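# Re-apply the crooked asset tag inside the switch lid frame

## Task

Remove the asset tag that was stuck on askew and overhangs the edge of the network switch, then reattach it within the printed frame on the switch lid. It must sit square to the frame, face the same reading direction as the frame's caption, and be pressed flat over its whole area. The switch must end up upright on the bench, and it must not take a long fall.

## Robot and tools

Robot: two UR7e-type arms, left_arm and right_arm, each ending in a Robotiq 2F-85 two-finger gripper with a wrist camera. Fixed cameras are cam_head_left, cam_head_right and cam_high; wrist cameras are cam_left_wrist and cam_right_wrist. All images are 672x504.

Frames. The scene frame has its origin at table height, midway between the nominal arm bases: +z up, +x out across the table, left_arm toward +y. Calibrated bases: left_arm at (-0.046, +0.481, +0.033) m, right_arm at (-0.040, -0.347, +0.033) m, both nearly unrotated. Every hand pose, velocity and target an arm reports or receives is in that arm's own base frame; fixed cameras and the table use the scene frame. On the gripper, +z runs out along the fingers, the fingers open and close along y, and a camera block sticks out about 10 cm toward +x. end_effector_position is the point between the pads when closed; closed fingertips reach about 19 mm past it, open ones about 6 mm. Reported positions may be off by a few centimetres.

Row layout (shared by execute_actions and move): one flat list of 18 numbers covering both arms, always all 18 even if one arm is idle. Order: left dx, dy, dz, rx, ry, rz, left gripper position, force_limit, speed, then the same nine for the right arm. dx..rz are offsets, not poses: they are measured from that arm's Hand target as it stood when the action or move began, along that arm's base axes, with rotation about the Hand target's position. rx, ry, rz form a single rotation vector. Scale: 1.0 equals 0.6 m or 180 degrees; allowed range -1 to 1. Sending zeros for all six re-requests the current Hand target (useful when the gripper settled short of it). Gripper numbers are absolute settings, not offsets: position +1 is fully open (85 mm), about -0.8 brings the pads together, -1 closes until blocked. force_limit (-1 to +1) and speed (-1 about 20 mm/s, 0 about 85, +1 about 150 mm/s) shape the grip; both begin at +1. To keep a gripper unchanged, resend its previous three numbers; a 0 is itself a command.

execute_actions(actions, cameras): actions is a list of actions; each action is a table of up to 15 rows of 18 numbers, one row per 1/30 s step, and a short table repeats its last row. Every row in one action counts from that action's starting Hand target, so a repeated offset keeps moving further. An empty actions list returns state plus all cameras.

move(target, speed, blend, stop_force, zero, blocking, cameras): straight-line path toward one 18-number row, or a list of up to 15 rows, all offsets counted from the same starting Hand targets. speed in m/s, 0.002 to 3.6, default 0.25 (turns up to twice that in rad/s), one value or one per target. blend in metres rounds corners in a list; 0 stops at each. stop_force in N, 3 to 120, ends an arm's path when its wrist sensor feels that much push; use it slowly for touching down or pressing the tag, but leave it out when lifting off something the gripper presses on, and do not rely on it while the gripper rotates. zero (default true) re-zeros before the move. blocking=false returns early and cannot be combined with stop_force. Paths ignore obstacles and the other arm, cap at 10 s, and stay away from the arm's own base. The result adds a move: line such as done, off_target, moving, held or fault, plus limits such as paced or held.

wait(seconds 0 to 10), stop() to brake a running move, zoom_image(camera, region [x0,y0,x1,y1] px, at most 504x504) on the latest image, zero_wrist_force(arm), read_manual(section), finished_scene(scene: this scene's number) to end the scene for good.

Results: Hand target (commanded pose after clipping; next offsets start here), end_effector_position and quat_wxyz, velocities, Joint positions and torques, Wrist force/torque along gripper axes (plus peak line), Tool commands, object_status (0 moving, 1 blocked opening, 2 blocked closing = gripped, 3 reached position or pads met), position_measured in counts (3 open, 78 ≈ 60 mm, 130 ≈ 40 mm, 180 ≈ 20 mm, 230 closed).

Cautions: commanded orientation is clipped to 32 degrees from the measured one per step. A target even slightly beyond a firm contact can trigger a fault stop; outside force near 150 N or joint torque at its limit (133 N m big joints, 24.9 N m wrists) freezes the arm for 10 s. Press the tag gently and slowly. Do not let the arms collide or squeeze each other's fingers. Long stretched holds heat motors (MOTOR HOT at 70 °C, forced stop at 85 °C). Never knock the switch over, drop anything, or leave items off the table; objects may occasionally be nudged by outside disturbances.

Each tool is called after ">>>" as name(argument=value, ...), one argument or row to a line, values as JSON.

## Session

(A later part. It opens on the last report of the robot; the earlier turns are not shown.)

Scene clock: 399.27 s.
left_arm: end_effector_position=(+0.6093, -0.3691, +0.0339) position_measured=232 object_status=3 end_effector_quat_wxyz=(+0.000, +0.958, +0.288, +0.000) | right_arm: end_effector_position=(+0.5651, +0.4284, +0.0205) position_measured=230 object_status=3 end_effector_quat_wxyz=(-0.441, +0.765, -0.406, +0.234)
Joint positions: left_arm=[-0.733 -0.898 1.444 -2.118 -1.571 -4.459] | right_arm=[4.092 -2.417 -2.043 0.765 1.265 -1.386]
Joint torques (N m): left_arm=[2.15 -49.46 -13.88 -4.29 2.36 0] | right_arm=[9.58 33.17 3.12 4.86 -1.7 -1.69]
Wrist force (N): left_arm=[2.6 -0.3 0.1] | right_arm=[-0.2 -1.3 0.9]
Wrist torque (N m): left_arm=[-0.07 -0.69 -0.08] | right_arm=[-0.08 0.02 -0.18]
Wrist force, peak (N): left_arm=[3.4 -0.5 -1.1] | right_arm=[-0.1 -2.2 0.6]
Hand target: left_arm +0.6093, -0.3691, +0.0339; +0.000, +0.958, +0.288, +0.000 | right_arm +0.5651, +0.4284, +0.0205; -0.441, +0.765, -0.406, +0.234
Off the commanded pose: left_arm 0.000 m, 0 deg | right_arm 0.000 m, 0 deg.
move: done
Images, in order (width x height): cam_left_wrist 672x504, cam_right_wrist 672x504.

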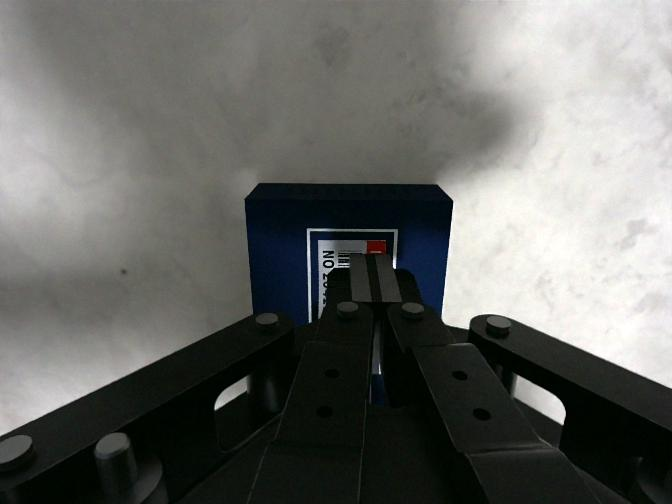

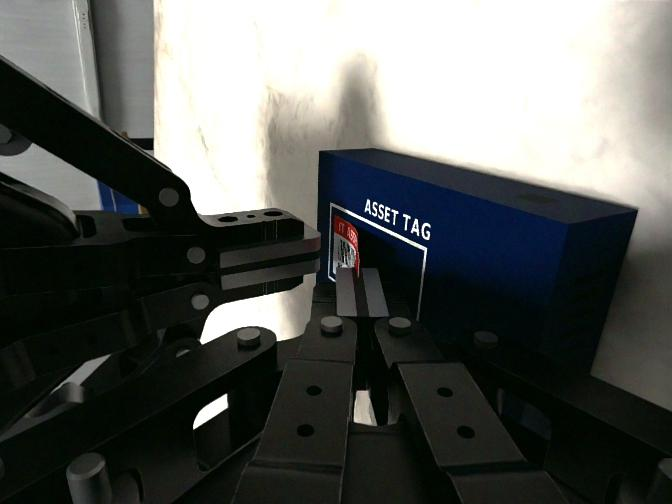

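>>> move(
  target=[0.001,0.0101,-0.0117,0,0,0,-1,0,0,0,0,0,0,0,0,-1,-1,-1],
  speed=0.04,
)

>>> move(
  target=[0,0,-0.03,0,0,0,-1,0,0,0,0,0,0,0,0,-1,-1,-1],
  speed=0.01,
  stop_force=20,
  cameras=["cam_right_wrist","cam_left_wrist"],
)

>>> zoom_image(
  camera="cam_right_wrist",
  region=[270, 130, 470, 330],
)

Scene clock: 416.53 s.
left_arm: end_effector_position=(+0.6099, -0.3631, +0.0270) position_measured=232 object_status=3 end_effector_quat_wxyz=(+0.000, +0.958, +0.288, +0.000) | right_arm: end_effector_position=(+0.5651, +0.4284, +0.0205) position_measured=230 object_status=3 end_effector_quat_wxyz=(-0.441, +0.765, -0.406, +0.234)
Joint positions: left_arm=[-0.726 -0.894 1.459 -2.136 -1.571 -4.452] | right_arm=[4.092 -2.417 -2.043 0.765 1.265 -1.386]
Joint torques (N m): left_arm=[4.75 -49.17 -14.6 -4.25 2.24 1.82] | right_arm=[8.76 33.71 5.97 4.9 -1.73 -1.79]
Wrist force (N): left_arm=[2.9 -0.3 -0.1] | right_arm=[0.0 -1.5 1.2]
Wrist torque (N m): left_arm=[-0.06 -0.75 -0.27] | right_arm=[-0.12 0.01 -0.18]
Wrist force, peak (N): left_arm=[3.1 -0.2 0.1] | right_arm=[0.0 -2.3 0.6]
Hand target: left_arm +0.6099, -0.3631, +0.0269; +0.000, +0.958, +0.288, +0.000 | right_arm +0.5651, +0.4284, +0.0205; -0.441, +0.765, -0.406, +0.234
Off the commanded pose: left_arm 0.000 m, 0 deg | right_arm 0.000 m, 0 deg.
move: done

Scene clock: 418.63 s.
left_arm: end_effector_position=(+0.6100, -0.3631, +0.0182) position_measured=232 object_status=3 end_effector_quat_wxyz=(+0.000, +0.958, +0.288, +0.000) | right_arm: end_effector_position=(+0.5651, +0.4284, +0.0205) position_measured=230 object_status=3 end_effector_quat_wxyz=(-0.441, +0.765, -0.406, +0.234)
Joint positions: left_arm=[-0.726 -0.883 1.465 -2.154 -1.571 -4.452] | right_arm=[4.092 -2.417 -2.043 0.765 1.265 -1.386]
Joint torques (N m): left_arm=[2.59 -50.79 -21.53 -0.58 1.85 1.74] | right_arm=[9.6 33.25 7.6 4.9 -1.62 -1.76]
Wrist force (N): left_arm=[1.1 -4.9 -17.8] | right_arm=[0.3 -1.0 2.0]
Wrist torque (N m): left_arm=[0.00 -0.81 -0.26] | right_arm=[-0.12 -0.03 -0.18]
Wrist force, peak (N): left_arm=[0.0 -9.2 -30.9] | right_arm=[0.4 -0.9 2.6]
Hand target: left_arm +0.6100, -0.3631, +0.0182; +0.000, +0.958, +0.288, +0.000 (not the last commanded pose) | right_arm +0.5651, +0.4284, +0.0205; -0.441, +0.765, -0.406, +0.234
Off the commanded pose: left_arm 0.009 m, 0 deg | right_arm 0.000 m, 0 deg.
move: contact (left_arm)
Images, in order (width x height): cam_left_wrist 672x504, cam_right_wrist 672x504.

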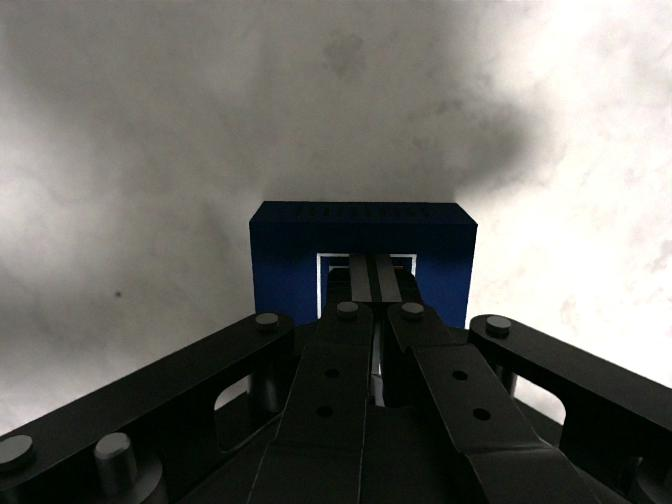

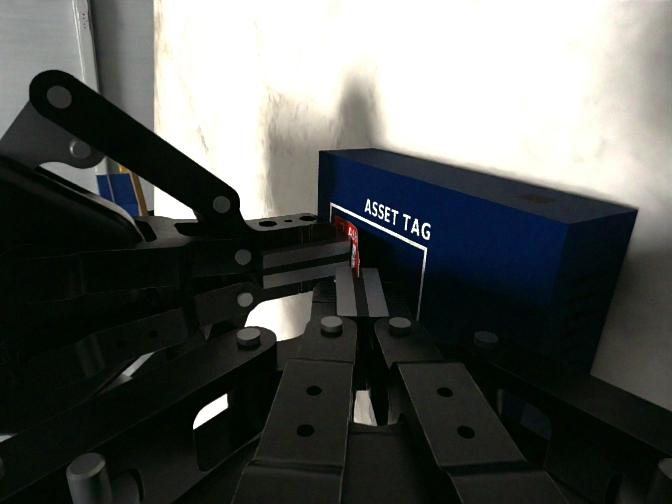

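Scaled by 2.520.

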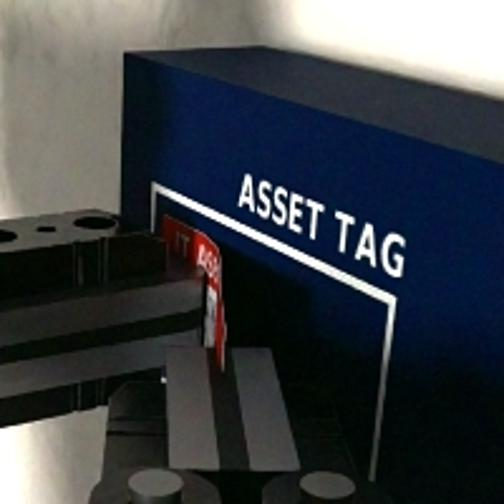

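>>> move(
  target=[0,0,0,0,0,0,-1,0,0,0,0,0,0,0,0,-0.72,-1,-1],
  speed=0.03,
)

>>> move(
  target=[0,0,0,0,0,0,-1,0,0,-0.0358,-0.0243,0.02,0,0,0,-0.72,-1,-1],
  speed=0.03,
  cameras=["cam_right_wrist"],
)

>>> zoom_image(
  camera="cam_right_wrist",
  region=[270, 80, 520, 330],
)

Scene clock: 423.67 s.
left_arm: end_effector_position=(+0.6100, -0.3631, +0.0182) position_measured=232 object_status=3 end_effector_quat_wxyz=(+0.000, +0.958, +0.288, +0.000) | right_arm: end_effector_position=(+0.5651, +0.4284, +0.0205) position_measured=219 object_status=0 end_effector_quat_wxyz=(-0.441, +0.765, -0.406, +0.234)
Joint positions: left_arm=[-0.726 -0.883 1.465 -2.154 -1.571 -4.452] | right_arm=[4.092 -2.417 -2.043 0.765 1.265 -1.386]
Joint torques (N m): left_arm=[-4.98 -50.4 -21.68 -1.28 1.78 1.4] | right_arm=[9.43 36.22 9.11 5 -1.65 -1.69]
Wrist force (N): left_arm=[1.0 -4.9 -18.6] | right_arm=[0.4 -1.6 1.5]
Wrist torque (N m): left_arm=[0.03 -0.81 -0.26] | right_arm=[-0.07 -0.01 -0.18]
Wrist force, peak (N): left_arm=[0.9 -5.0 -19.1] | right_arm=[0.2 -2.2 1.7]
Hand target: left_arm +0.6100, -0.3631, +0.0182; +0.000, +0.958, +0.288, +0.000 | right_arm +0.5651, +0.4284, +0.0205; -0.441, +0.765, -0.406, +0.234
Off the commanded pose: left_arm 0.000 m, 0 deg | right_arm 0.000 m, 0 deg.
move: done

Scene clock: 425.03 s.
left_arm: end_effector_position=(+0.6100, -0.3631, +0.0182) position_measured=232 object_status=3 end_effector_quat_wxyz=(+0.000, +0.958, +0.288, +0.000) | right_arm: end_effector_position=(+0.5437, +0.4139, +0.0325) position_measured=219 object_status=3 end_effector_quat_wxyz=(-0.441, +0.765, -0.406, +0.234)
Joint positions: left_arm=[-0.726 -0.883 1.465 -2.154 -1.571 -4.452] | right_arm=[4.112 -2.368 -2.126 0.796 1.247 -1.375]
Joint torques (N m): left_arm=[-3.05 -45.96 -20.01 -1.54 1.81 1.19] | right_arm=[9.65 57.9 0.01 4.96 -1.85 1.19]
Wrist force (N): left_arm=[1.9 -3.6 -16.1] | right_arm=[0.1 -1.3 0.9]
Wrist torque (N m): left_arm=[0.02 -0.77 -0.27] | right_arm=[-0.07 -0.04 -0.27]
Wrist force, peak (N): left_arm=[-1.1 -5.2 -20.0] | right_arm=[1.2 -2.7 16.8]
Hand target: left_arm +0.6100, -0.3631, +0.0182; +0.000, +0.958, +0.288, +0.000 | right_arm +0.5437, +0.4138, +0.0325; -0.441, +0.765, -0.406, +0.234
Off the commanded pose: left_arm 0.000 m, 0 deg | right_arm 0.000 m, 0 deg.
move: done
Images, in order (width x height): cam_right_wrist 672x504.

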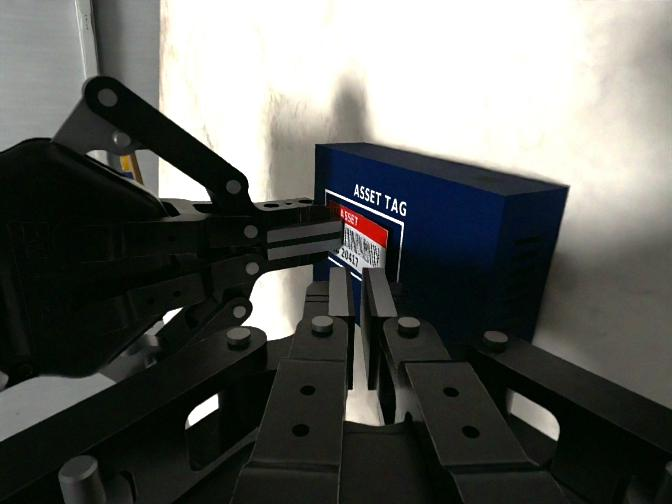

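Scaled by 2.016.

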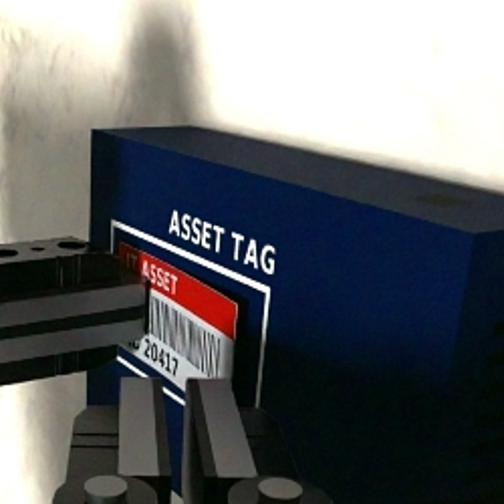

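>>> move(
  target=[0,0,0,0,0,0,-1,0,0,-0.17,-0.12,0.12,0,0,0,-0.72,-1,-1],
  speed=0.15,
)

>>> move(
  target=[
    [0,0,0.0067,0,0,0,-1,0,0,0,0,0,0,0,0,-0.72,-1,-1],
    [0.006,-0.009,0.0067,0,0,0,-1,0,0,0,0,0,0,0,0,-0.72,-1,-1],
    [0.006,-0.009,-0.0013,0,0,0,-1,0,0,0,0,0,0,0,0,-0.72,-1,-1],
    [0.006,-0.009,0.0067,0,0,0,-1,0,0,0,0,0,0,0,0,-0.72,-1,-1],
    [-0.0093,-0.0191,0.0067,0,0,0,-1,0,0,0,0,0,0,0,0,-0.72,-1,-1],
    [-0.0093,-0.0191,-0.0013,0,0,0,-1,0,0,0,0,0,0,0,0,-0.72,-1,-1],
    [-0.0093,-0.0191,0.0067,0,0,0,-1,0,0,0,0,0,0,0,0,-0.72,-1,-1],
    [-0.0246,-0.0292,0.0067,0,0,0,-1,0,0,0,0,0,0,0,0,-0.72,-1,-1],
    [-0.0246,-0.0292,-0.0013,0,0,0,-1,0,0,0,0,0,0,0,0,-0.72,-1,-1],
    [-0.0246,-0.0292,0.0067,0,0,0,-1,0,0,0,0,0,0,0,0,-0.72,-1,-1],
    [-0.0384,-0.0383,0.0067,0,0,0,-1,0,0,0,0,0,0,0,0,-0.72,-1,-1],
    [-0.0384,-0.0383,-0.0013,0,0,0,-1,0,0,0,0,0,0,0,0,-0.72,-1,-1],
    [-0.0384,-0.0383,0.0067,0,0,0,-1,0,0,0,0,0,0,0,0,-0.72,-1,-1],
  ],
  speed=0.03,
  blend=[0.001,0.001,0,0.001,0.001,0,0.001,0.001,0,0.001,0.001,0,0],
  cameras=["cam_left_wrist"],
)

Scene clock: 440.23 s.
left_arm: end_effector_position=(+0.6100, -0.3631, +0.0182) position_measured=232 object_status=3 end_effector_quat_wxyz=(+0.000, +0.958, +0.288, +0.000) | right_arm: end_effector_position=(+0.4417, +0.3418, +0.1045) position_measured=219 object_status=3 end_effector_quat_wxyz=(-0.441, +0.765, -0.406, +0.234)
Joint positions: left_arm=[-0.726 -0.883 1.465 -2.154 -1.571 -4.452] | right_arm=[4.249 -2.057 -2.513 0.842 1.132 -1.295]
Joint torques (N m): left_arm=[3.25 -38.48 -13.04 -2.37 1.82 0.47] | right_arm=[10.25 42.14 -0.11 1.16 -1.97 1.17]
Wrist force (N): left_arm=[1.6 -3.8 -15.6] | right_arm=[-0.1 -1.1 0.7]
Wrist torque (N m): left_arm=[-0.01 -0.72 -0.27] | right_arm=[-0.09 -0.02 -0.22]
Wrist force, peak (N): left_arm=[2.0 -3.9 -16.7] | right_arm=[0.3 -1.4 1.8]
Hand target: left_arm +0.6100, -0.3631, +0.0182; +0.000, +0.958, +0.288, +0.000 | right_arm +0.4417, +0.3418, +0.1045; -0.441, +0.765, -0.406, +0.234
Off the commanded pose: left_arm 0.000 m, 0 deg | right_arm 0.000 m, 0 deg.
move: done

Scene clock: 444.03 s.
left_arm: end_effector_position=(+0.5869, -0.3861, +0.0221) position_measured=232 object_status=3 end_effector_quat_wxyz=(+0.000, +0.958, +0.288, +0.000) | right_arm: end_effector_position=(+0.4417, +0.3418, +0.1045) position_measured=219 object_status=3 end_effector_quat_wxyz=(-0.441, +0.765, -0.406, +0.234)
Joint positions: left_arm=[-0.773 -0.903 1.489 -2.158 -1.57 -4.498] | right_arm=[4.249 -2.056 -2.513 0.842 1.132 -1.295]
Joint torques (N m): left_arm=[-5.6 -61.5 -27.48 -1.06 -1.17 -2.08] | right_arm=[9.3 43.81 -1.31 1.34 -1.94 1.13]
Wrist force (N): left_arm=[2.9 -0.1 -0.4] | right_arm=[0.3 -1.2 0.8]
Wrist torque (N m): left_arm=[-0.03 -0.73 -0.11] | right_arm=[-0.10 -0.08 -0.23]
Wrist force, peak (N): left_arm=[0.0 -13.1 -30.2] | right_arm=[0.0 -1.6 0.8]
Hand target: left_arm +0.5869, -0.3861, +0.0223; +0.000, +0.958, +0.288, +0.000 | right_arm +0.4417, +0.3418, +0.1045; -0.441, +0.765, -0.406, +0.234
Off the commanded pose: left_arm 0.000 m, 0 deg | right_arm 0.000 m, 0 deg.
move: done
Images, in order (width x height): cam_left_wrist 672x504.

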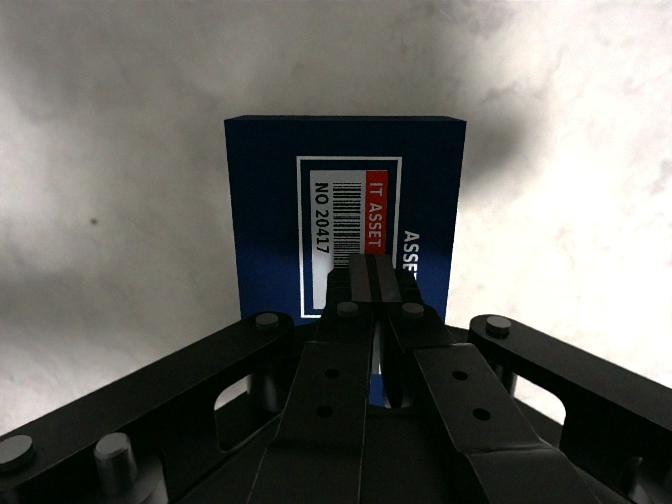

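>>> move(
  target=[
    [-0.012,0.018,0,0,0,0,-1,0,0,0,0,0,0,0,0,-0.72,-1,-1],
    [-0.012,0.018,-0.0082,0,0,0,-1,0,0,0,0,0,0,0,0,-0.72,-1,-1],
    [-0.012,0.018,0,0,0,0,-1,0,0,0,0,0,0,0,0,-0.72,-1,-1],
    [0.0018,0.0271,0,0,0,0,-1,0,0,0,0,0,0,0,0,-0.72,-1,-1],
    [0.0018,0.0271,-0.0082,0,0,0,-1,0,0,0,0,0,0,0,0,-0.72,-1,-1],
    [0.0018,0.0271,0,0,0,0,-1,0,0,0,0,0,0,0,0,-0.72,-1,-1],
    [0.0171,0.0372,0,0,0,0,-1,0,0,0,0,0,0,0,0,-0.72,-1,-1],
    [0.0171,0.0372,-0.0082,0,0,0,-1,0,0,0,0,0,0,0,0,-0.72,-1,-1],
    [0.0171,0.0372,0,0,0,0,-1,0,0,0,0,0,0,0,0,-0.72,-1,-1],
    [0.0324,0.0473,0,0,0,0,-1,0,0,0,0,0,0,0,0,-0.72,-1,-1],
    [0.0324,0.0473,-0.0082,0,0,0,-1,0,0,0,0,0,0,0,0,-0.72,-1,-1],
    [0.0324,0.0473,0,0,0,0,-1,0,0,0,0,0,0,0,0,-0.72,-1,-1],
  ],
  speed=0.03,
  blend=[0.001,0,0.001,0.001,0,0.001,0.001,0,0.001,0.001,0,0],
)

>>> move(
  target=[
    [0.006,-0.009,0,0,0,0,-1,0,0,0,0,0,0,0,0,-0.72,-1,-1],
    [0.006,-0.009,-0.0082,0,0,0,-1,0,0,0,0,0,0,0,0,-0.72,-1,-1],
    [0.006,-0.009,0,0,0,0,-1,0,0,0,0,0,0,0,0,-0.72,-1,-1],
    [-0.0093,-0.0191,0,0,0,0,-1,0,0,0,0,0,0,0,0,-0.72,-1,-1],
    [-0.0093,-0.0191,-0.0082,0,0,0,-1,0,0,0,0,0,0,0,0,-0.72,-1,-1],
    [-0.0093,-0.0191,0,0,0,0,-1,0,0,0,0,0,0,0,0,-0.72,-1,-1],
    [-0.0246,-0.0292,0,0,0,0,-1,0,0,0,0,0,0,0,0,-0.72,-1,-1],
    [-0.0246,-0.0292,-0.0082,0,0,0,-1,0,0,0,0,0,0,0,0,-0.72,-1,-1],
    [-0.0246,-0.0292,0,0,0,0,-1,0,0,0,0,0,0,0,0,-0.72,-1,-1],
    [-0.0384,-0.0383,0,0,0,0,-1,0,0,0,0,0,0,0,0,-0.72,-1,-1],
    [-0.0384,-0.0383,-0.0082,0,0,0,-1,0,0,0,0,0,0,0,0,-0.72,-1,-1],
    [-0.0384,-0.0383,0,0,0,0,-1,0,0,0,0,0,0,0,0,-0.72,-1,-1],
  ],
  speed=0.03,
  blend=[0.001,0,0.001,0.001,0,0.001,0.001,0,0.001,0.001,0,0],
)

>>> move(
  target=[-0.1,-0.066,0.2,0,0,0,-1,0,0,0,0,0,0,0,0,-0.72,-1,-1],
  speed=0.15,
  cameras=["cam_left_wrist","cam_right_wrist"],
)

>>> zoom_image(
  camera="cam_left_wrist",
  region=[230, 0, 450, 220],
)

>>> zoom_image(
  camera="cam_right_wrist",
  region=[250, 50, 450, 250],
)

Scene clock: 465.23 s.
left_arm: end_effector_position=(+0.6064, -0.3577, +0.0221) position_measured=232 object_status=3 end_effector_quat_wxyz=(+0.000, +0.958, +0.288, +0.000) | right_arm: end_effector_position=(+0.4417, +0.3418, +0.1045) position_measured=219 object_status=3 end_effector_quat_wxyz=(-0.441, +0.765, -0.406, +0.234)
Joint positions: left_arm=[-0.724 -0.9 1.484 -2.156 -1.57 -4.449] | right_arm=[4.249 -2.056 -2.513 0.842 1.132 -1.295]
Joint torques (N m): left_arm=[6.06 -62 -27.07 -1.21 -1.72 1.86] | right_arm=[10.2 42.43 -1.59 1.29 -2 1.17]
Wrist force (N): left_arm=[2.6 -0.5 0.0] | right_arm=[0.2 -1.2 0.9]
Wrist torque (N m): left_arm=[-0.08 -0.71 -0.28] | right_arm=[-0.11 -0.06 -0.22]
Wrist force, peak (N): left_arm=[-3.8 -10.6 -31.6] | right_arm=[0.2 -1.5 0.9]
Hand target: left_arm +0.6064, -0.3577, +0.0223; +0.000, +0.958, +0.288, +0.000 | right_arm +0.4417, +0.3418, +0.1045; -0.441, +0.765, -0.406, +0.234
Off the commanded pose: left_arm 0.000 m, 0 deg | right_arm 0.000 m, 0 deg.
move: done

Scene clock: 469.10 s.
left_arm: end_effector_position=(+0.5833, -0.3807, +0.0221) position_measured=232 object_status=3 end_effector_quat_wxyz=(+0.000, +0.958, +0.288, +0.000) | right_arm: end_effector_position=(+0.4417, +0.3418, +0.1045) position_measured=219 object_status=3 end_effector_quat_wxyz=(-0.441, +0.765, -0.406, +0.234)
Joint positions: left_arm=[-0.771 -0.915 1.511 -2.168 -1.57 -4.496] | right_arm=[4.249 -2.056 -2.513 0.842 1.132 -1.295]
Joint torques (N m): left_arm=[-5.32 -63.72 -25.57 -1.24 0.32 -2.05] | right_arm=[9.33 42.77 -0.81 1.39 -1.85 1.09]
Wrist force (N): left_arm=[3.5 0.2 -0.1] | right_arm=[0.0 -1.1 0.8]
Wrist torque (N m): left_arm=[0.03 -0.82 -0.11] | right_arm=[-0.09 -0.03 -0.22]
Wrist force, peak (N): left_arm=[-0.3 -13.1 -34.4] | right_arm=[0.1 -1.5 0.9]
Hand target: left_arm +0.5833, -0.3807, +0.0223; +0.000, +0.958, +0.288, +0.000 | right_arm +0.4417, +0.3418, +0.1045; -0.441, +0.765, -0.406, +0.234
Off the commanded pose: left_arm 0.000 m, 0 deg | right_arm 0.000 m, 0 deg.
move: done

Scene clock: 470.60 s.
left_arm: end_effector_position=(+0.5234, -0.4202, +0.1422) position_measured=232 object_status=3 end_effector_quat_wxyz=(+0.000, +0.958, +0.288, +0.000) | right_arm: end_effector_position=(+0.4417, +0.3418, +0.1045) position_measured=219 object_status=3 end_effector_quat_wxyz=(-0.441, +0.765, -0.406, +0.234)
Joint positions: left_arm=[-0.877 -1.101 1.472 -1.943 -1.57 -4.602] | right_arm=[4.249 -2.056 -2.513 0.842 1.132 -1.295]
Joint torques (N m): left_arm=[-5.84 -57.11 -27.94 -0.77 2.23 -2.32] | right_arm=[10.05 43.29 -0.86 1.33 -1.85 1.1]
Wrist force (N): left_arm=[3.4 0.3 0.1] | right_arm=[-0.4 -1.0 0.8]
Wrist torque (N m): left_arm=[0.01 -0.83 -0.08] | right_arm=[-0.07 0.02 -0.23]
Wrist force, peak (N): left_arm=[4.1 0.5 1.2] | right_arm=[-0.2 -1.3 1.1]
Hand target: left_arm +0.5233, -0.4203, +0.1423; +0.000, +0.958, +0.288, +0.000 | right_arm +0.4417, +0.3418, +0.1045; -0.441, +0.765, -0.406, +0.234
Off the commanded pose: left_arm 0.000 m, 0 deg | right_arm 0.000 m, 0 deg.
move: done
Images, in order (width x height): cam_left_wrist 672x504, cam_right_wrist 672x504.

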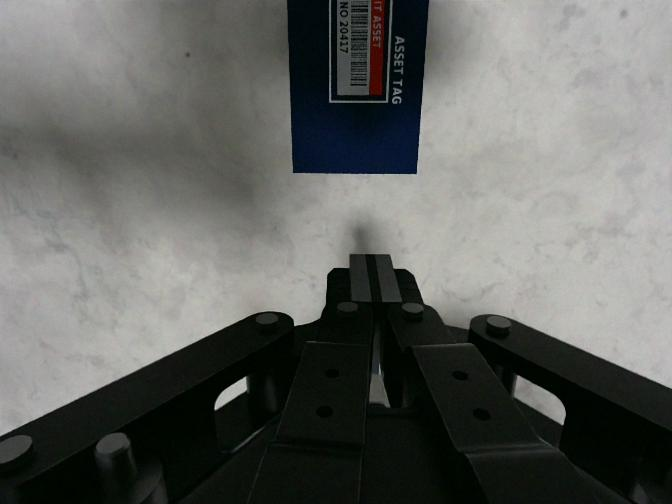

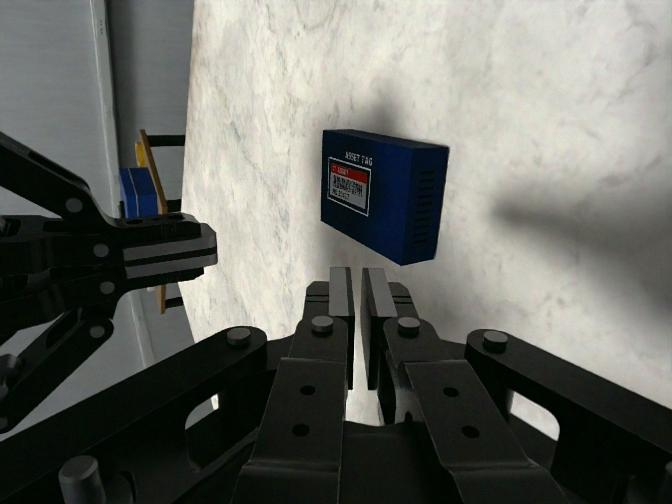

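Scaled by 2.291.

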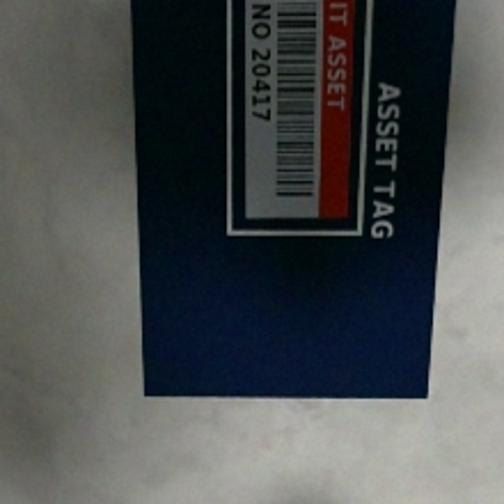

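Scaled by 2.520.

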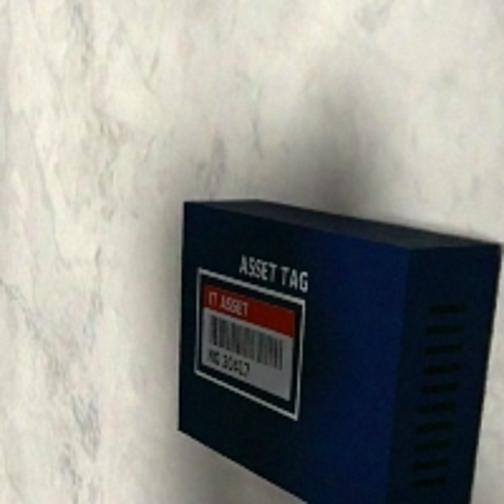

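>>> move(
  target=[0.15,0.099,-0.2,0,0,0,-1,0,0,0,0,0,0,0,0,-0.72,-1,-1],
  speed=0.15,
)

>>> move(
  target=[
    [0,0,-0.0082,0,0,0,-1,0,0,0,0,0,0,0,0,-0.72,-1,-1],
    [0,0,0,0,0,0,-1,0,0,0,0,0,0,0,0,-0.72,-1,-1],
    [0.006,-0.009,0,0,0,0,-1,0,0,0,0,0,0,0,0,-0.72,-1,-1],
    [0.006,-0.009,-0.0082,0,0,0,-1,0,0,0,0,0,0,0,0,-0.72,-1,-1],
    [0.006,-0.009,0,0,0,0,-1,0,0,0,0,0,0,0,0,-0.72,-1,-1],
    [-0.006,0.009,0,0,0,0,-1,0,0,0,0,0,0,0,0,-0.72,-1,-1],
    [-0.006,0.009,-0.0082,0,0,0,-1,0,0,0,0,0,0,0,0,-0.72,-1,-1],
    [-0.006,0.009,0,0,0,0,-1,0,0,0,0,0,0,0,0,-0.72,-1,-1],
    [-0.006,0.009,0.1,0,0,0,-1,0,0,0,0,0,0,0,0,-0.72,-1,-1],
    [-0.12,-0.02,0.2,0,0,0,-1,0,0,0,0,0,0,0,0,-0.72,-1,-1],
  ],
  speed=[0.03,0.03,0.03,0.03,0.03,0.03,0.03,0.03,0.1,0.15],
  blend=[0,0.001,0.001,0,0.001,0.001,0,0.001,0.005,0],
  cameras=["cam_right_wrist","cam_left_wrist"],
)

>>> zoom_image(
  camera="cam_right_wrist",
  region=[300, 110, 450, 260],
)

Scene clock: 485.93 s.
left_arm: end_effector_position=(+0.6133, -0.3609, +0.0223) position_measured=232 object_status=3 end_effector_quat_wxyz=(+0.000, +0.958, +0.288, +0.000) | right_arm: end_effector_position=(+0.4417, +0.3418, +0.1045) position_measured=219 object_status=3 end_effector_quat_wxyz=(-0.441, +0.765, -0.406, +0.234)
Joint positions: left_arm=[-0.72 -0.885 1.456 -2.143 -1.57 -4.446] | right_arm=[4.249 -2.056 -2.513 0.842 1.132 -1.295]
Joint torques (N m): left_arm=[6.89 -49.86 -26.18 -4.22 -2.62 2.18] | right_arm=[9.69 42.87 -0.42 1.28 -1.98 1.02]
Wrist force (N): left_arm=[3.2 0.5 0.2] | right_arm=[-0.1 -1.2 0.8]
Wrist torque (N m): left_arm=[0.07 -0.78 -0.27] | right_arm=[-0.12 0.00 -0.22]
Wrist force, peak (N): left_arm=[4.1 0.5 0.6] | right_arm=[0.2 -1.3 1.2]
Hand target: left_arm +0.6133, -0.3609, +0.0223; +0.000, +0.958, +0.288, +0.000 | right_arm +0.4417, +0.3418, +0.1045; -0.441, +0.765, -0.406, +0.234
Off the commanded pose: left_arm 0.000 m, 0 deg | right_arm 0.000 m, 0 deg.
move: done

Scene clock: 490.13 s.
left_arm: end_effector_position=(+0.5414, -0.3728, +0.1422) position_measured=232 object_status=3 end_effector_quat_wxyz=(+0.000, +0.958, +0.288, +0.000) | right_arm: end_effector_position=(+0.4417, +0.3418, +0.1045) position_measured=219 object_status=3 end_effector_quat_wxyz=(-0.441, +0.765, -0.406, +0.234)
Joint positions: left_arm=[-0.807 -1.132 1.519 -1.959 -1.57 -4.533] | right_arm=[4.249 -2.056 -2.513 0.842 1.132 -1.295]
Joint torques (N m): left_arm=[-5.84 -57.2 -14.23 -1.18 2.36 -2.34] | right_arm=[9.02 42.82 -0.28 1.33 -1.92 1.15]
Wrist force (N): left_arm=[3.7 0.0 -0.3] | right_arm=[0.2 -1.2 0.8]
Wrist torque (N m): left_arm=[-0.02 -0.87 -0.10] | right_arm=[-0.09 -0.06 -0.22]
Wrist force, peak (N): left_arm=[0.5 -12.8 -32.2] | right_arm=[0.1 -1.3 1.2]
Hand target: left_arm +0.5413, -0.3729, +0.1423; +0.000, +0.958, +0.288, +0.000 | right_arm +0.4417, +0.3418, +0.1045; -0.441, +0.765, -0.406, +0.234
Off the commanded pose: left_arm 0.000 m, 0 deg | right_arm 0.000 m, 0 deg.
move: done
Images, in order (width x height): cam_left_wrist 672x504, cam_right_wrist 672x504.

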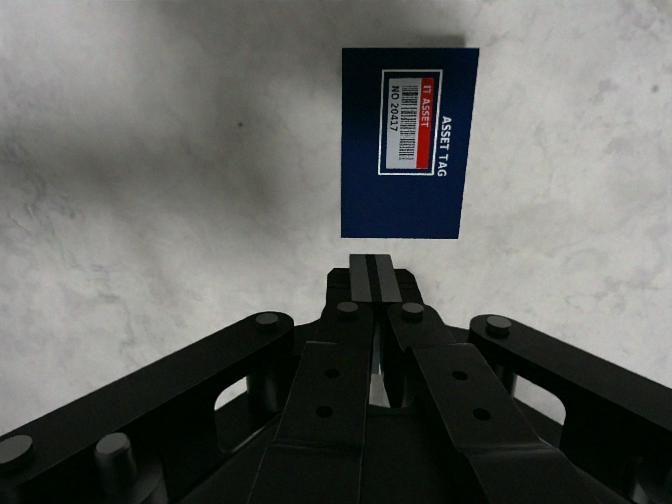

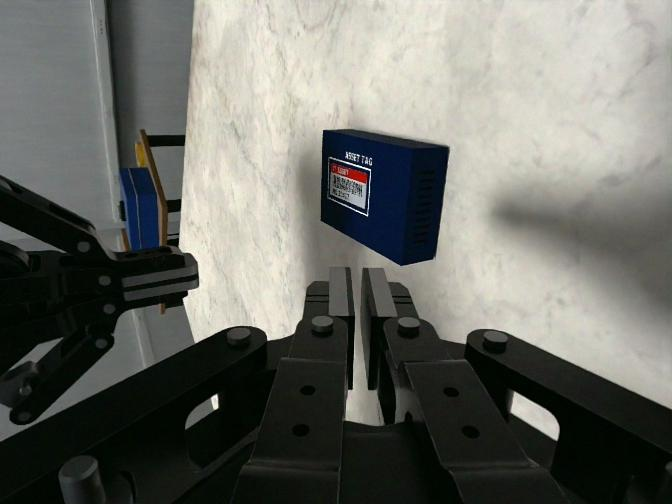

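Scaled by 3.360.

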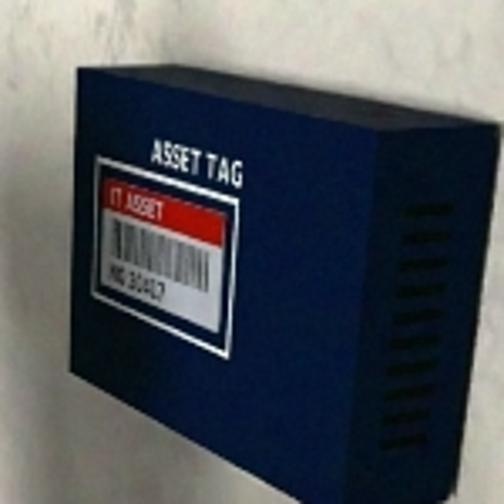

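Straight, right way up and pressed.

>>> finished_scene(
  scene=2,
)

The scene is finished: the task was done.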